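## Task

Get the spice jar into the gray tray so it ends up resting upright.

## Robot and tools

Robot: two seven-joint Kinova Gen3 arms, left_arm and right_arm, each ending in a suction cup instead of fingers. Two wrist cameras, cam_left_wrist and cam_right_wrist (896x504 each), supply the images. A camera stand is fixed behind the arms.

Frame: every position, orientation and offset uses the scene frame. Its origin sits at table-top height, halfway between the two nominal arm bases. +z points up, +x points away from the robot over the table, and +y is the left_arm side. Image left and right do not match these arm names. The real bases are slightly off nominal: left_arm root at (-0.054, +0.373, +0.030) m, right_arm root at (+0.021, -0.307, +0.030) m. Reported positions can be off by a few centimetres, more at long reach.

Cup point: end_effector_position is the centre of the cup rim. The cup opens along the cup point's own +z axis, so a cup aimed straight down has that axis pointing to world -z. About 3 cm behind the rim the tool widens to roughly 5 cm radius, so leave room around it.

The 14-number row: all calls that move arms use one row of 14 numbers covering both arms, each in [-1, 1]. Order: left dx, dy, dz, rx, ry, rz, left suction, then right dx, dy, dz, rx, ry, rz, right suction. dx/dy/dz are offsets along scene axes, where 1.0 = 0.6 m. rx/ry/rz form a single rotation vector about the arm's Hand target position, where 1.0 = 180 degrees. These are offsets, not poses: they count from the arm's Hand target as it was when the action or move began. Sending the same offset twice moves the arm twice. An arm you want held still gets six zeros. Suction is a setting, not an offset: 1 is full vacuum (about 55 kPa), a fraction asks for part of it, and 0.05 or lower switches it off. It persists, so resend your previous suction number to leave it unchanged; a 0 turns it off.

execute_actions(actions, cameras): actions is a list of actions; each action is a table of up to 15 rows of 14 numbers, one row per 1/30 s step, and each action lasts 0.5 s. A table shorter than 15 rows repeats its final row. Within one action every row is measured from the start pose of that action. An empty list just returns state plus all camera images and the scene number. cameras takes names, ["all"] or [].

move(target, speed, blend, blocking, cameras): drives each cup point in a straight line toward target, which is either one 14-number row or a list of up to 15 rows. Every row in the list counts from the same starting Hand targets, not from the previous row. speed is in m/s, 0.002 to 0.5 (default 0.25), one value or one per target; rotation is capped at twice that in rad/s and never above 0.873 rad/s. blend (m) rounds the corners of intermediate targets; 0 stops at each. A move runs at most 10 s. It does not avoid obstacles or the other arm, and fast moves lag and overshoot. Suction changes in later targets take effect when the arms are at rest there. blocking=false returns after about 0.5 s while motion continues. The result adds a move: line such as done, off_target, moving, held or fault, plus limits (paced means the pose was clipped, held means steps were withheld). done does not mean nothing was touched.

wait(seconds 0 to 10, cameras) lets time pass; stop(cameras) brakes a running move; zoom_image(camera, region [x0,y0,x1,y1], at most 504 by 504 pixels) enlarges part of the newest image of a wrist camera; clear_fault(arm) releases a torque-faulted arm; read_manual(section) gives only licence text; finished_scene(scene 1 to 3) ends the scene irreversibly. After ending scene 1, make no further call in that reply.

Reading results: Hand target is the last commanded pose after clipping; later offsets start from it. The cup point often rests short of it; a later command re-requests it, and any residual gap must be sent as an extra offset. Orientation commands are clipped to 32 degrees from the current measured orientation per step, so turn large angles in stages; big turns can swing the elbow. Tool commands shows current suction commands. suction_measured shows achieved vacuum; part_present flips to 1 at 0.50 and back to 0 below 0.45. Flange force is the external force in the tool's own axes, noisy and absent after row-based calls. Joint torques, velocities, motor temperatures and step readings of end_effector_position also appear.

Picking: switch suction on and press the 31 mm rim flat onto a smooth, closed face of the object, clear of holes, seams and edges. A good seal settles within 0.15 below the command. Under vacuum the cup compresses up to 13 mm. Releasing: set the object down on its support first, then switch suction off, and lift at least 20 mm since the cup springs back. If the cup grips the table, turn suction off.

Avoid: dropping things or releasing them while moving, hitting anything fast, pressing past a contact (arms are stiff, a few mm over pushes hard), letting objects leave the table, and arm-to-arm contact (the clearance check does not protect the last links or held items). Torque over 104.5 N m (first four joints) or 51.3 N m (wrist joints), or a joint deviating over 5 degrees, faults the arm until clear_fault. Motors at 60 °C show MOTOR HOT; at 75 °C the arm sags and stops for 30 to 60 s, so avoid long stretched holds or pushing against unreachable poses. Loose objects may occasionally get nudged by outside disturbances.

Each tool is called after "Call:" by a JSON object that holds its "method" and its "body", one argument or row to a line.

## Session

Call:
{"method": "execute_actions", "body": {
  "actions": []
}}

Scene clock: 0.00 s.
left_arm: end_effector_position=(+0.4103, +0.2663, +0.2661) suction_measured=0.00 part_present=0 end_effector_quat_wxyz=(+0.397, +0.670, -0.628, -0.020) | right_arm: end_effector_position=(+0.2025, -0.0748, +0.1089) suction_measured=0.00 part_present=0 end_effector_quat_wxyz=(-0.028, -0.150, +0.988, +0.034)
Joint positions: left_arm=[-0.038 0.878 -0.11 1.116 0.545 1.839 -1.694] | right_arm=[-0.625 0.523 -0.395 2.335 0.337 0.326 2.171]
Joint velocities: within noise
Joint torques (N m): no reading
Motor temperatures (°C): left_arm=[35 32 33 38 40 36 41] | right_arm=[32 34 31 34 43 40 41]
Flange force (N): no reading
Hand target: left_arm +0.4103, +0.2663, +0.2661; +0.397, +0.670, -0.628, -0.020 | right_arm +0.2025, -0.0748, +0.1089; -0.028, -0.150, +0.988, +0.034
Tool commands: left_gripper/suction=+0.0 right_gripper/suction=+0.0

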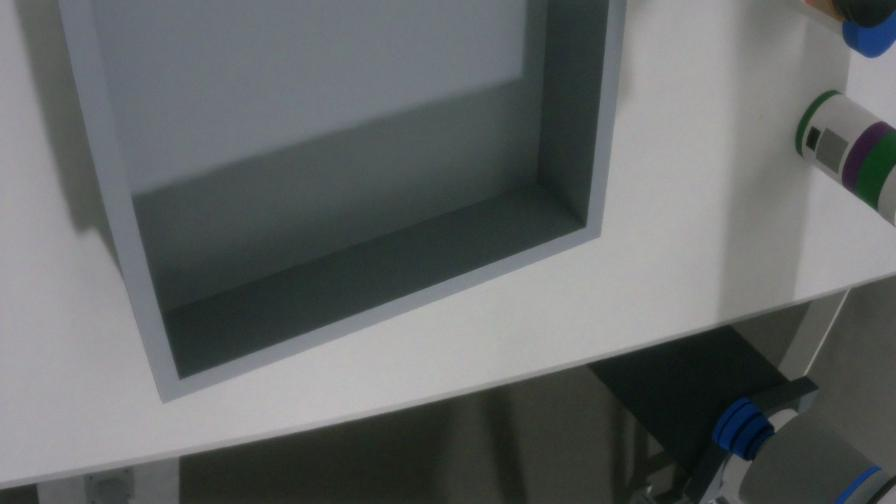

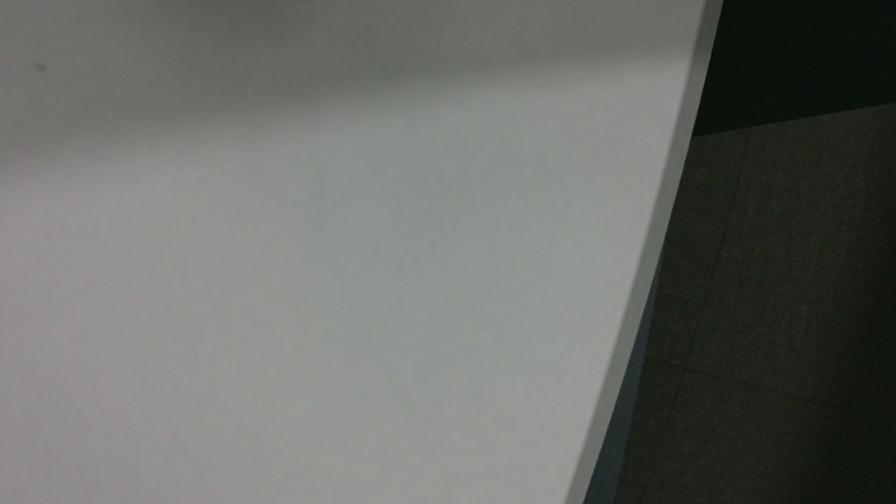

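Call:
{"method": "zoom_image", "body": {
  "camera": "cam_left_wrist",
  "region": [696, 0, 896, 240]
}}

Scaled by 2.100 from the camera's 896x504 image, which has a finer 1280x720 frame.

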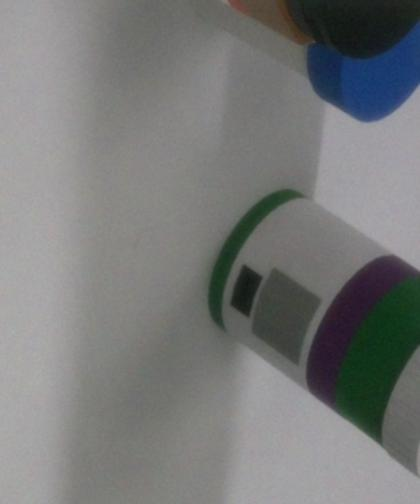

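Call:
{"method": "move", "body": {
  "target": [-0.0755, -0.0272, 0.0898, 0.18, -0.186, 0, 0, 0.2675, -0.1187, 0.4685, -0.019, -0.021, 0, 0],
  "speed": 0.4,
  "cameras": ["all"]
}}

Scene clock: 21.83 s.
left_arm: end_effector_position=(+0.3650, +0.2500, +0.3200) suction_measured=0.00 part_present=0 end_effector_quat_wxyz=(+0.002, +0.730, -0.684, +0.000) | right_arm: end_effector_position=(+0.3630, -0.1460, +0.3900) suction_measured=0.00 part_present=0 end_effector_quat_wxyz=(+0.000, -0.150, +0.989, -0.001)
Joint positions: left_arm=[0.442 0.362 -0.291 1.585 0.112 1.213 -1.383] | right_arm=[-0.166 0.188 -0.436 1.596 0.082 1.375 2.85]
Joint torques (N m): left_arm=[-0.4 -12.29 -0.43 -7.76 0.1 0.2 -0.45] | right_arm=[1 -9.06 -0.13 -9.12 0.04 -0.04 0.38]
Flange force (N): left_arm=[0.0 5.5 2.9] | right_arm=[7.1 2.3 5.9]
Hand target: left_arm +0.3650, +0.2500, +0.3200; +0.002, +0.730, -0.684, +0.000 | right_arm +0.3630, -0.1460, +0.3900; +0.000, -0.150, +0.989, -0.001
Off the commanded pose: left_arm 0.000 m, 0 deg | right_arm 0.000 m, 0 deg.
move: done

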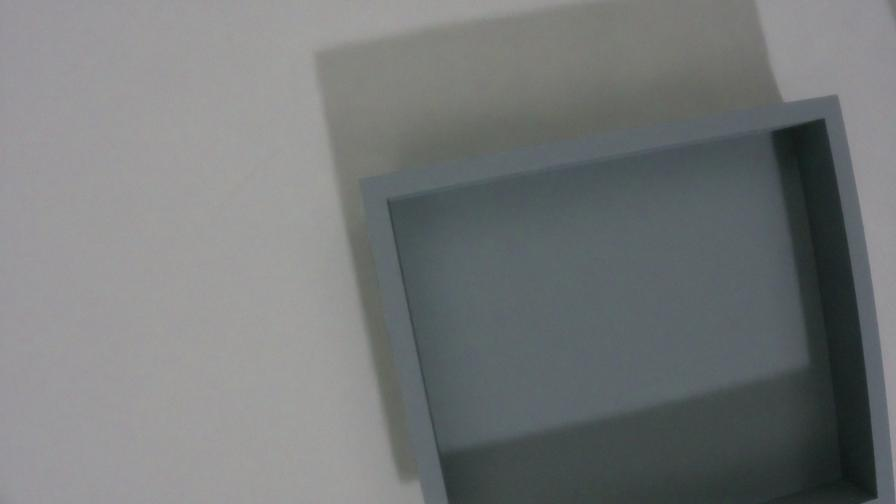

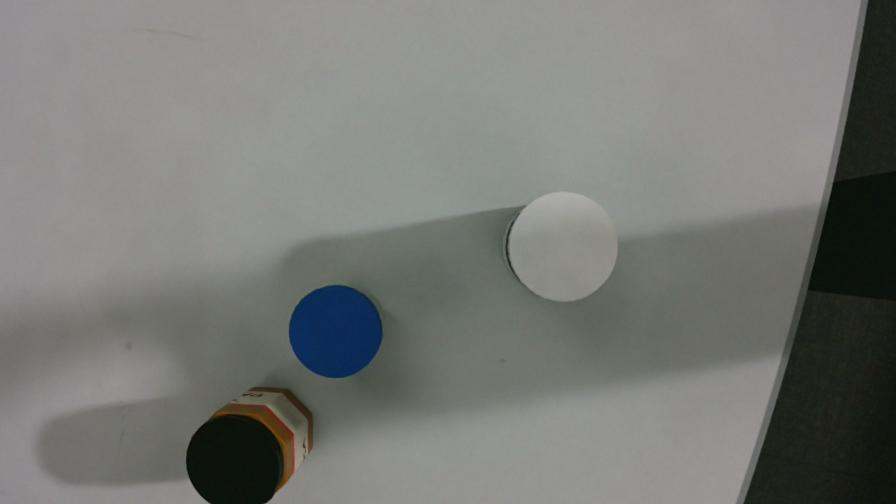

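Call:
{"method": "zoom_image", "body": {
  "camera": "cam_right_wrist",
  "region": [160, 270, 400, 504]
}}

Scaled by 2.100 from the camera's 896x504 image, which has a finer 1280x720 frame.

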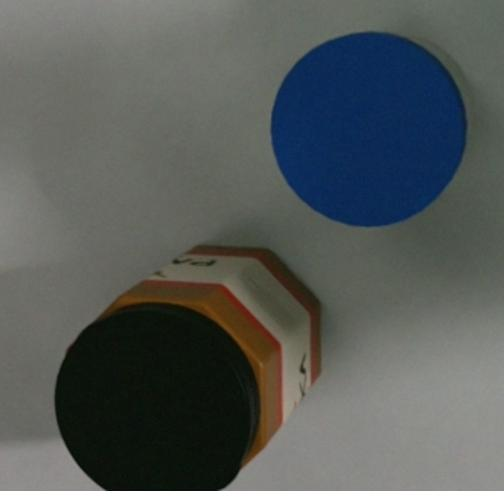

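Call:
{"method": "move", "body": {
  "target": [-0.1917, 0.2833, 0.05, 0, 0, 0, 0, 0.1667, 0.1533, -0.3167, 0, 0, 0, 0],
  "speed": 0.4,
  "cameras": ["cam_right_wrist"]
}}

Scene clock: 50.20 s.
left_arm: end_effector_position=(+0.2500, +0.4200, +0.3500) suction_measured=0.00 part_present=0 end_effector_quat_wxyz=(+0.002, +0.730, -0.684, +0.000) | right_arm: end_effector_position=(+0.4630, -0.0540, +0.2000) suction_measured=0.00 part_present=0 end_effector_quat_wxyz=(+0.000, -0.150, +0.989, -0.001)
Joint positions: left_arm=[0.215 0.046 -0.46 1.883 0.023 1.22 -1.765] | right_arm=[-0.343 0.665 -0.401 1.525 0.289 1.012 2.639]
Joint torques (N m): left_arm=[-0.39 -6.33 0.07 -7.8 0.14 0.17 -0.43] | right_arm=[0.92 -16.01 -1.15 -8.11 0 0.05 0.39]
Flange force (N): left_arm=[2.4 5.0 2.8] | right_arm=[9.6 0.5 3.4]
Hand target: left_arm +0.2500, +0.4200, +0.3500; +0.002, +0.730, -0.684, +0.000 | right_arm +0.4630, -0.0540, +0.2000; +0.000, -0.150, +0.989, -0.001
Off the commanded pose: left_arm 0.000 m, 0 deg | right_arm 0.000 m, 0 deg.
move: done
Images, in order (width x height): cam_right_wrist 896x504.

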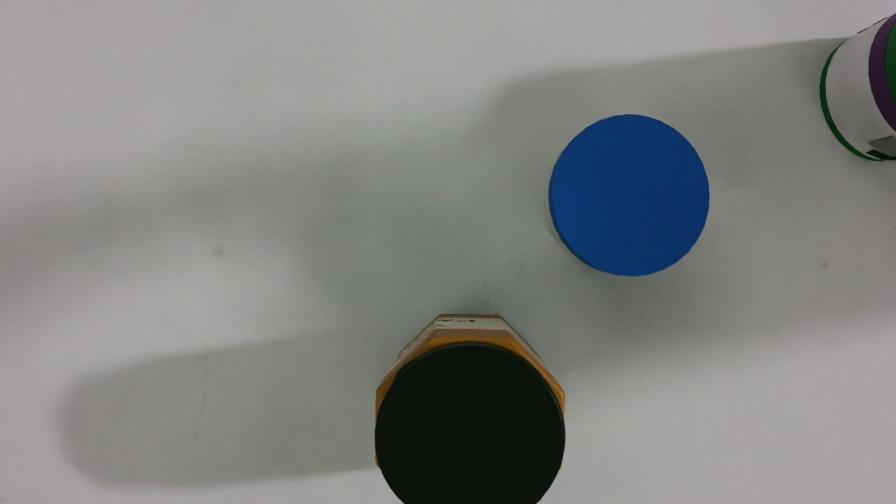

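Call:
{"method": "move", "body": {
  "target": [
    [0, 0, 0, 0, 0, 0, 0, 0.0008, -0.0095, -0.1583, 0, 0, 0, 1],
    [0, 0, 0, 0, 0, 0, 0, 0.0008, -0.0095, -0.185, 0, 0, 0, 1]
  ],
  "speed": [0.2, 0.025],
  "cameras": []
}}

Scene clock: 60.47 s.
left_arm: end_effector_position=(+0.2500, +0.4200, +0.3500) suction_measured=0.00 part_present=0 end_effector_quat_wxyz=(+0.002, +0.730, -0.684, +0.000) | right_arm: end_effector_position=(+0.4635, -0.0597, +0.0890) suction_measured=0.60 part_present=1 end_effector_quat_wxyz=(+0.000, -0.150, +0.989, -0.001)
Joint positions: left_arm=[0.215 0.046 -0.46 1.883 0.023 1.22 -1.765] | right_arm=[-0.368 0.832 -0.341 1.624 0.373 0.751 2.58]
Joint torques (N m): left_arm=[-0.37 -6.34 0.09 -7.8 0.12 0.21 -0.41] | right_arm=[0.92 -17.22 -1.1 -7.06 0.02 -0.01 0.36]
Flange force (N): left_arm=[2.2 4.9 3.0] | right_arm=[10.1 0.4 1.7]
Hand target: left_arm +0.2500, +0.4200, +0.3500; +0.002, +0.730, -0.684, +0.000 | right_arm +0.4635, -0.0597, +0.0890; +0.000, -0.150, +0.989, -0.001
Off the commanded pose: left_arm 0.000 m, 0 deg | right_arm 0.000 m, 0 deg.
move: done
No camera images: "cameras" was empty.

Call:
{"method": "move", "body": {
  "target": [
    [0, 0, 0, 0, 0, 0, 0, 0, 0, 0.2, 0, 0, 0, 1],
    [0, 0, 0, 0, 0, 0, 0, -0.1225, 0.3495, 0.2, 0, 0, 0, 1],
    [0, 0, 0, 0, 0, 0, 0, -0.1225, 0.3495, 0.03, 0, 0, 0, 1],
    [0, 0, 0, 0, 0, 0, 0, -0.1225, 0.3495, -0.0017, 0, 0, 0, 1]
  ],
  "speed": [0.2, 0.35, 0.25, 0.06],
  "blend": [0.03, 0.03, 0.01, 0],
  "cameras": ["cam_right_wrist"]
}}

Scene clock: 73.23 s.
left_arm: end_effector_position=(+0.2500, +0.4200, +0.3500) suction_measured=0.00 part_present=0 end_effector_quat_wxyz=(+0.002, +0.730, -0.684, +0.000) | right_arm: end_effector_position=(+0.3900, +0.1500, +0.0880) suction_measured=1.00 part_present=1 end_effector_quat_wxyz=(+0.000, -0.150, +0.989, -0.001)
Joint positions: left_arm=[0.215 0.046 -0.46 1.883 0.023 1.22 -1.765] | right_arm=[-0.766 0.974 -0.367 1.288 0.375 0.948 2.257]
Joint torques (N m): left_arm=[-0.37 -6.35 0.08 -7.84 0.09 0.17 -0.41] | right_arm=[0.9 -19.33 -1.35 -7.83 0.05 -0.03 0.31]
Flange force (N): left_arm=[2.3 5.0 2.9] | right_arm=[11.1 -4.9 0.8]
Hand target: left_arm +0.2500, +0.4200, +0.3500; +0.002, +0.730, -0.684, +0.000 | right_arm +0.3900, +0.1500, +0.0879; +0.000, -0.150, +0.989, -0.001
Off the commanded pose: left_arm 0.000 m, 0 deg | right_arm 0.000 m, 0 deg.
move: done; blend cut to 0.0095 m at target 3
Images, in order (width x height): cam_right_wrist 896x504.

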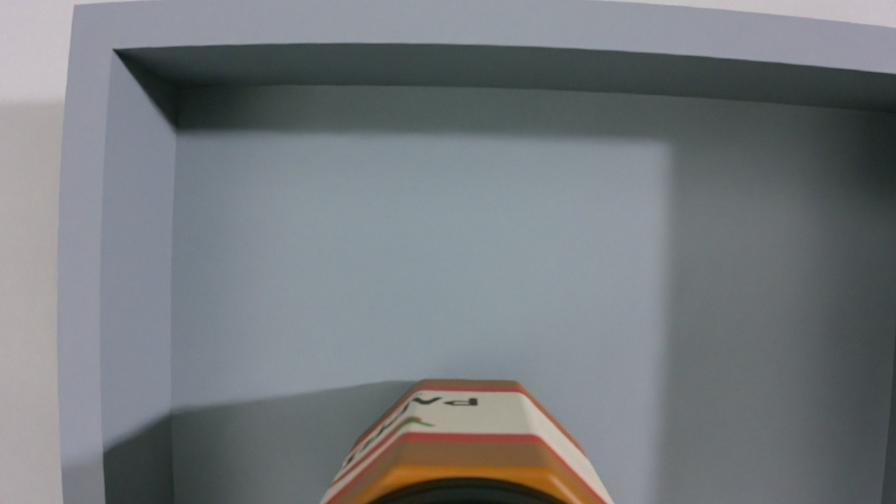

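Call:
{"method": "move", "body": {
  "target": [0, 0, 0, 0, 0, 0, 0, 0, 0, -0.005, 0, 0, 0, 1],
  "speed": 0.03,
  "cameras": []
}}

Call:
{"method": "move", "body": {
  "target": [0, 0, 0, 0, 0, 0, 0, 0, 0, -0.0022, 0, 0, 0, 1],
  "speed": 0.02,
  "cameras": []
}}

Scene clock: 77.80 s.
left_arm: end_effector_position=(+0.2500, +0.4200, +0.3500) suction_measured=0.00 part_present=0 end_effector_quat_wxyz=(+0.002, +0.730, -0.684, +0.000) | right_arm: end_effector_position=(+0.3900, +0.1500, +0.0850) suction_measured=0.99 part_present=1 end_effector_quat_wxyz=(+0.000, -0.150, +0.989, -0.001)
Joint positions: left_arm=[0.215 0.046 -0.46 1.883 0.023 1.22 -1.765] | right_arm=[-0.766 0.978 -0.365 1.289 0.376 0.943 2.256]
Joint torques (N m): left_arm=[-0.35 -6.31 0.06 -7.82 0.14 0.18 -0.43] | right_arm=[0.96 -13.2 -0.37 -6.1 0.19 -0.73 0.35]
Flange force (N): left_arm=[2.4 5.1 2.9] | right_arm=[12.7 -5.9 -10.9]
Hand target: left_arm +0.2500, +0.4200, +0.3500; +0.002, +0.730, -0.684, +0.000 | right_arm +0.3900, +0.1500, +0.0850; +0.000, -0.150, +0.989, -0.001
Off the commanded pose: left_arm 0.000 m, 0 deg | right_arm 0.000 m, 0 deg.
move: done
No camera images: "cameras" was empty.

Scene clock: 78.50 s.
left_arm: end_effector_position=(+0.2500, +0.4200, +0.3500) suction_measured=0.00 part_present=0 end_effector_quat_wxyz=(+0.002, +0.730, -0.684, +0.000) | right_arm: end_effector_position=(+0.3900, +0.1500, +0.0837) suction_measured=0.98 part_present=1 end_effector_quat_wxyz=(+0.000, -0.150, +0.989, -0.001)
Joint positions: left_arm=[0.215 0.046 -0.46 1.883 0.023 1.22 -1.765] | right_arm=[-0.767 0.98 -0.365 1.289 0.377 0.94 2.255]
Joint torques (N m): left_arm=[-0.35 -6.37 0.06 -7.84 0.08 0.19 -0.43] | right_arm=[1.06 -0.64 1.4 -2.35 0.39 -1.72 0.36]
Flange force (N): left_arm=[2.3 4.9 3.0] | right_arm=[15.8 -7.7 -34.0]
Hand target: left_arm +0.2500, +0.4200, +0.3500; +0.002, +0.730, -0.684, +0.000 | right_arm +0.3900, +0.1500, +0.0836; +0.000, -0.150, +0.989, -0.001
Off the commanded pose: left_arm 0.000 m, 0 deg | right_arm 0.000 m, 0 deg.
move: done
No camera images: "cameras" was empty.

Call:
{"method": "move", "body": {
  "target": [0, 0, 0, 0, 0, 0, 0, 0, 0, 0.0025, 0, 0, 0, 1],
  "speed": 0.03,
  "cameras": []
}}

Call:
{"method": "execute_actions", "body": {
  "actions": [
    [[0, 0, 0, 0, 0, 0, 0, 0, 0, 0, 0, 0, 0, 0]]
  ]
}}

Call:
{"method": "move", "body": {
  "target": [
    [0, 0, 0, 0, 0, 0, 0, 0, 0, 0.05, 0, 0, 0, 0],
    [0, 0, 0, 0, 0, 0, 0, 0, 0, 0.25, 0, 0, 0, 0]
  ],
  "speed": [0.07, 0.3],
  "blend": [0.01, 0],
  "cameras": ["cam_right_wrist"]
}}

Scene clock: 83.23 s.
left_arm: end_effector_position=(+0.2500, +0.4200, +0.3500) suction_measured=0.00 part_present=0 end_effector_quat_wxyz=(+0.002, +0.730, -0.684, +0.000) | right_arm: end_effector_position=(+0.3900, +0.1500, +0.0850) suction_measured=0.96 part_present=1 end_effector_quat_wxyz=(+0.000, -0.150, +0.989, -0.001)
Joint positions: left_arm=[0.215 0.046 -0.46 1.883 0.023 1.22 -1.765] | right_arm=[-0.766 0.978 -0.365 1.289 0.376 0.943 2.256]
Joint torques (N m): left_arm=[-0.33 -6.3 0.06 -7.81 0.09 0.17 -0.4] | right_arm=[1.12 -11.94 -0.15 -5.36 0.15 -0.64 0.36]
Flange force (N): left_arm=[2.2 5.0 2.8] | right_arm=[12.1 -5.1 -12.9]
Hand target: left_arm +0.2500, +0.4200, +0.3500; +0.002, +0.730, -0.684, +0.000 | right_arm +0.3900, +0.1500, +0.0851; +0.000, -0.150, +0.989, -0.001
Off the commanded pose: left_arm 0.000 m, 0 deg | right_arm 0.000 m, 0 deg.
move: done
No camera images: "cameras" was empty.

Scene clock: 83.93 s.
left_arm: end_effector_position=(+0.2500, +0.4200, +0.3500) suction_measured=0.00 part_present=0 end_effector_quat_wxyz=(+0.002, +0.730, -0.684, +0.000) | right_arm: end_effector_position=(+0.3900, +0.1500, +0.0852) suction_measured=0.00 part_present=0 end_effector_quat_wxyz=(+0.000, -0.150, +0.989, -0.001)
Joint positions: left_arm=[0.215 0.046 -0.46 1.883 0.023 1.22 -1.765] | right_arm=[-0.766 0.978 -0.365 1.289 0.376 0.943 2.256]
Joint torques (N m): left_arm=[-0.37 -6.33 0.09 -7.8 0.14 0.18 -0.41] | right_arm=[1.13 -11.33 -0.06 -5.37 0.26 -0.67 0.33]
Hand target: left_arm +0.2500, +0.4200, +0.3500; +0.002, +0.730, -0.684, +0.000 | right_arm +0.3900, +0.1500, +0.0851; +0.000, -0.150, +0.989, -0.001
Off the commanded pose: left_arm 0.000 m, 0 deg | right_arm 0.000 m, 0 deg.
Step readings (end_effector_position of left_arm | right_arm):
0: (+0.2500, +0.4200, +0.3500) | (+0.3900, +0.1500, +0.0850)
1: (+0.2500, +0.4200, +0.3500) | (+0.3900, +0.1500, +0.0851)
2: (+0.2500, +0.4200, +0.3500) | (+0.3900, +0.1500, +0.0852)
4: (+0.2500, +0.4200, +0.3500) | (+0.3900, +0.1500, +0.0852)
8: (+0.2500, +0.4200, +0.3500) | (+0.3900, +0.1500, +0.0852)
15: (+0.2500, +0.4200, +0.3500) | (+0.3900, +0.1500, +0.0852)

Scene clock: 85.30 s.
left_arm: end_effector_position=(+0.2500, +0.4200, +0.3500) suction_measured=0.00 part_present=0 end_effector_quat_wxyz=(+0.002, +0.730, -0.684, +0.000) | right_arm: end_effector_position=(+0.3900, +0.1500, +0.2351) suction_measured=0.00 part_present=0 end_effector_quat_wxyz=(+0.000, -0.150, +0.989, -0.001)
Joint positions: left_arm=[0.215 0.046 -0.46 1.883 0.023 1.22 -1.765] | right_arm=[-0.756 0.794 -0.409 1.141 0.303 1.265 2.316]
Joint torques (N m): left_arm=[-0.36 -6.28 0.05 -7.8 0.11 0.19 -0.41] | right_arm=[1.01 -18.45 -1.19 -8.49 0.03 -0.05 0.32]
Flange force (N): left_arm=[2.3 5.0 2.8] | right_arm=[9.7 -3.8 3.3]
Hand target: left_arm +0.2500, +0.4200, +0.3500; +0.002, +0.730, -0.684, +0.000 | right_arm +0.3900, +0.1500, +0.2351; +0.000, -0.150, +0.989, -0.001
Off the commanded pose: left_arm 0.000 m, 0 deg | right_arm 0.000 m, 0 deg.
move: done
Images, in order (width x height): cam_right_wrist 896x504.

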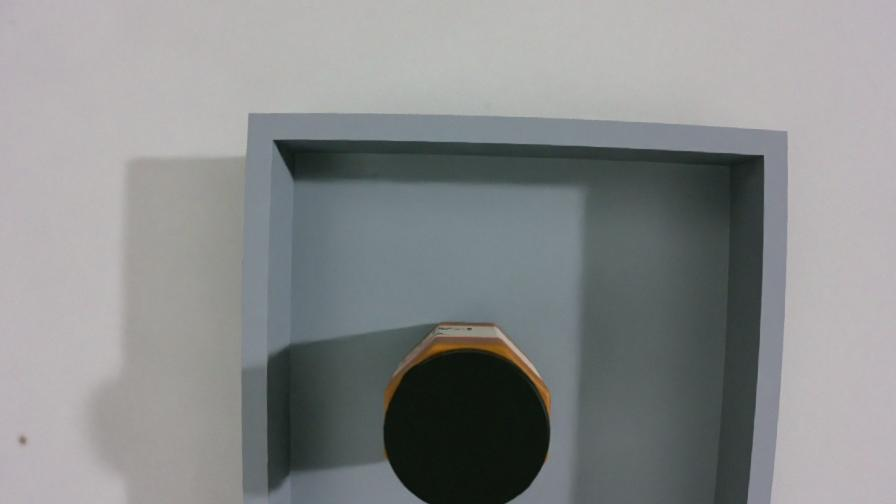

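The spice jar is standing upright in the tray and both arms are clear of it.

Call:
{"method": "finished_scene", "body": {
  "scene": 3
}}

The scene is finished: the task was done.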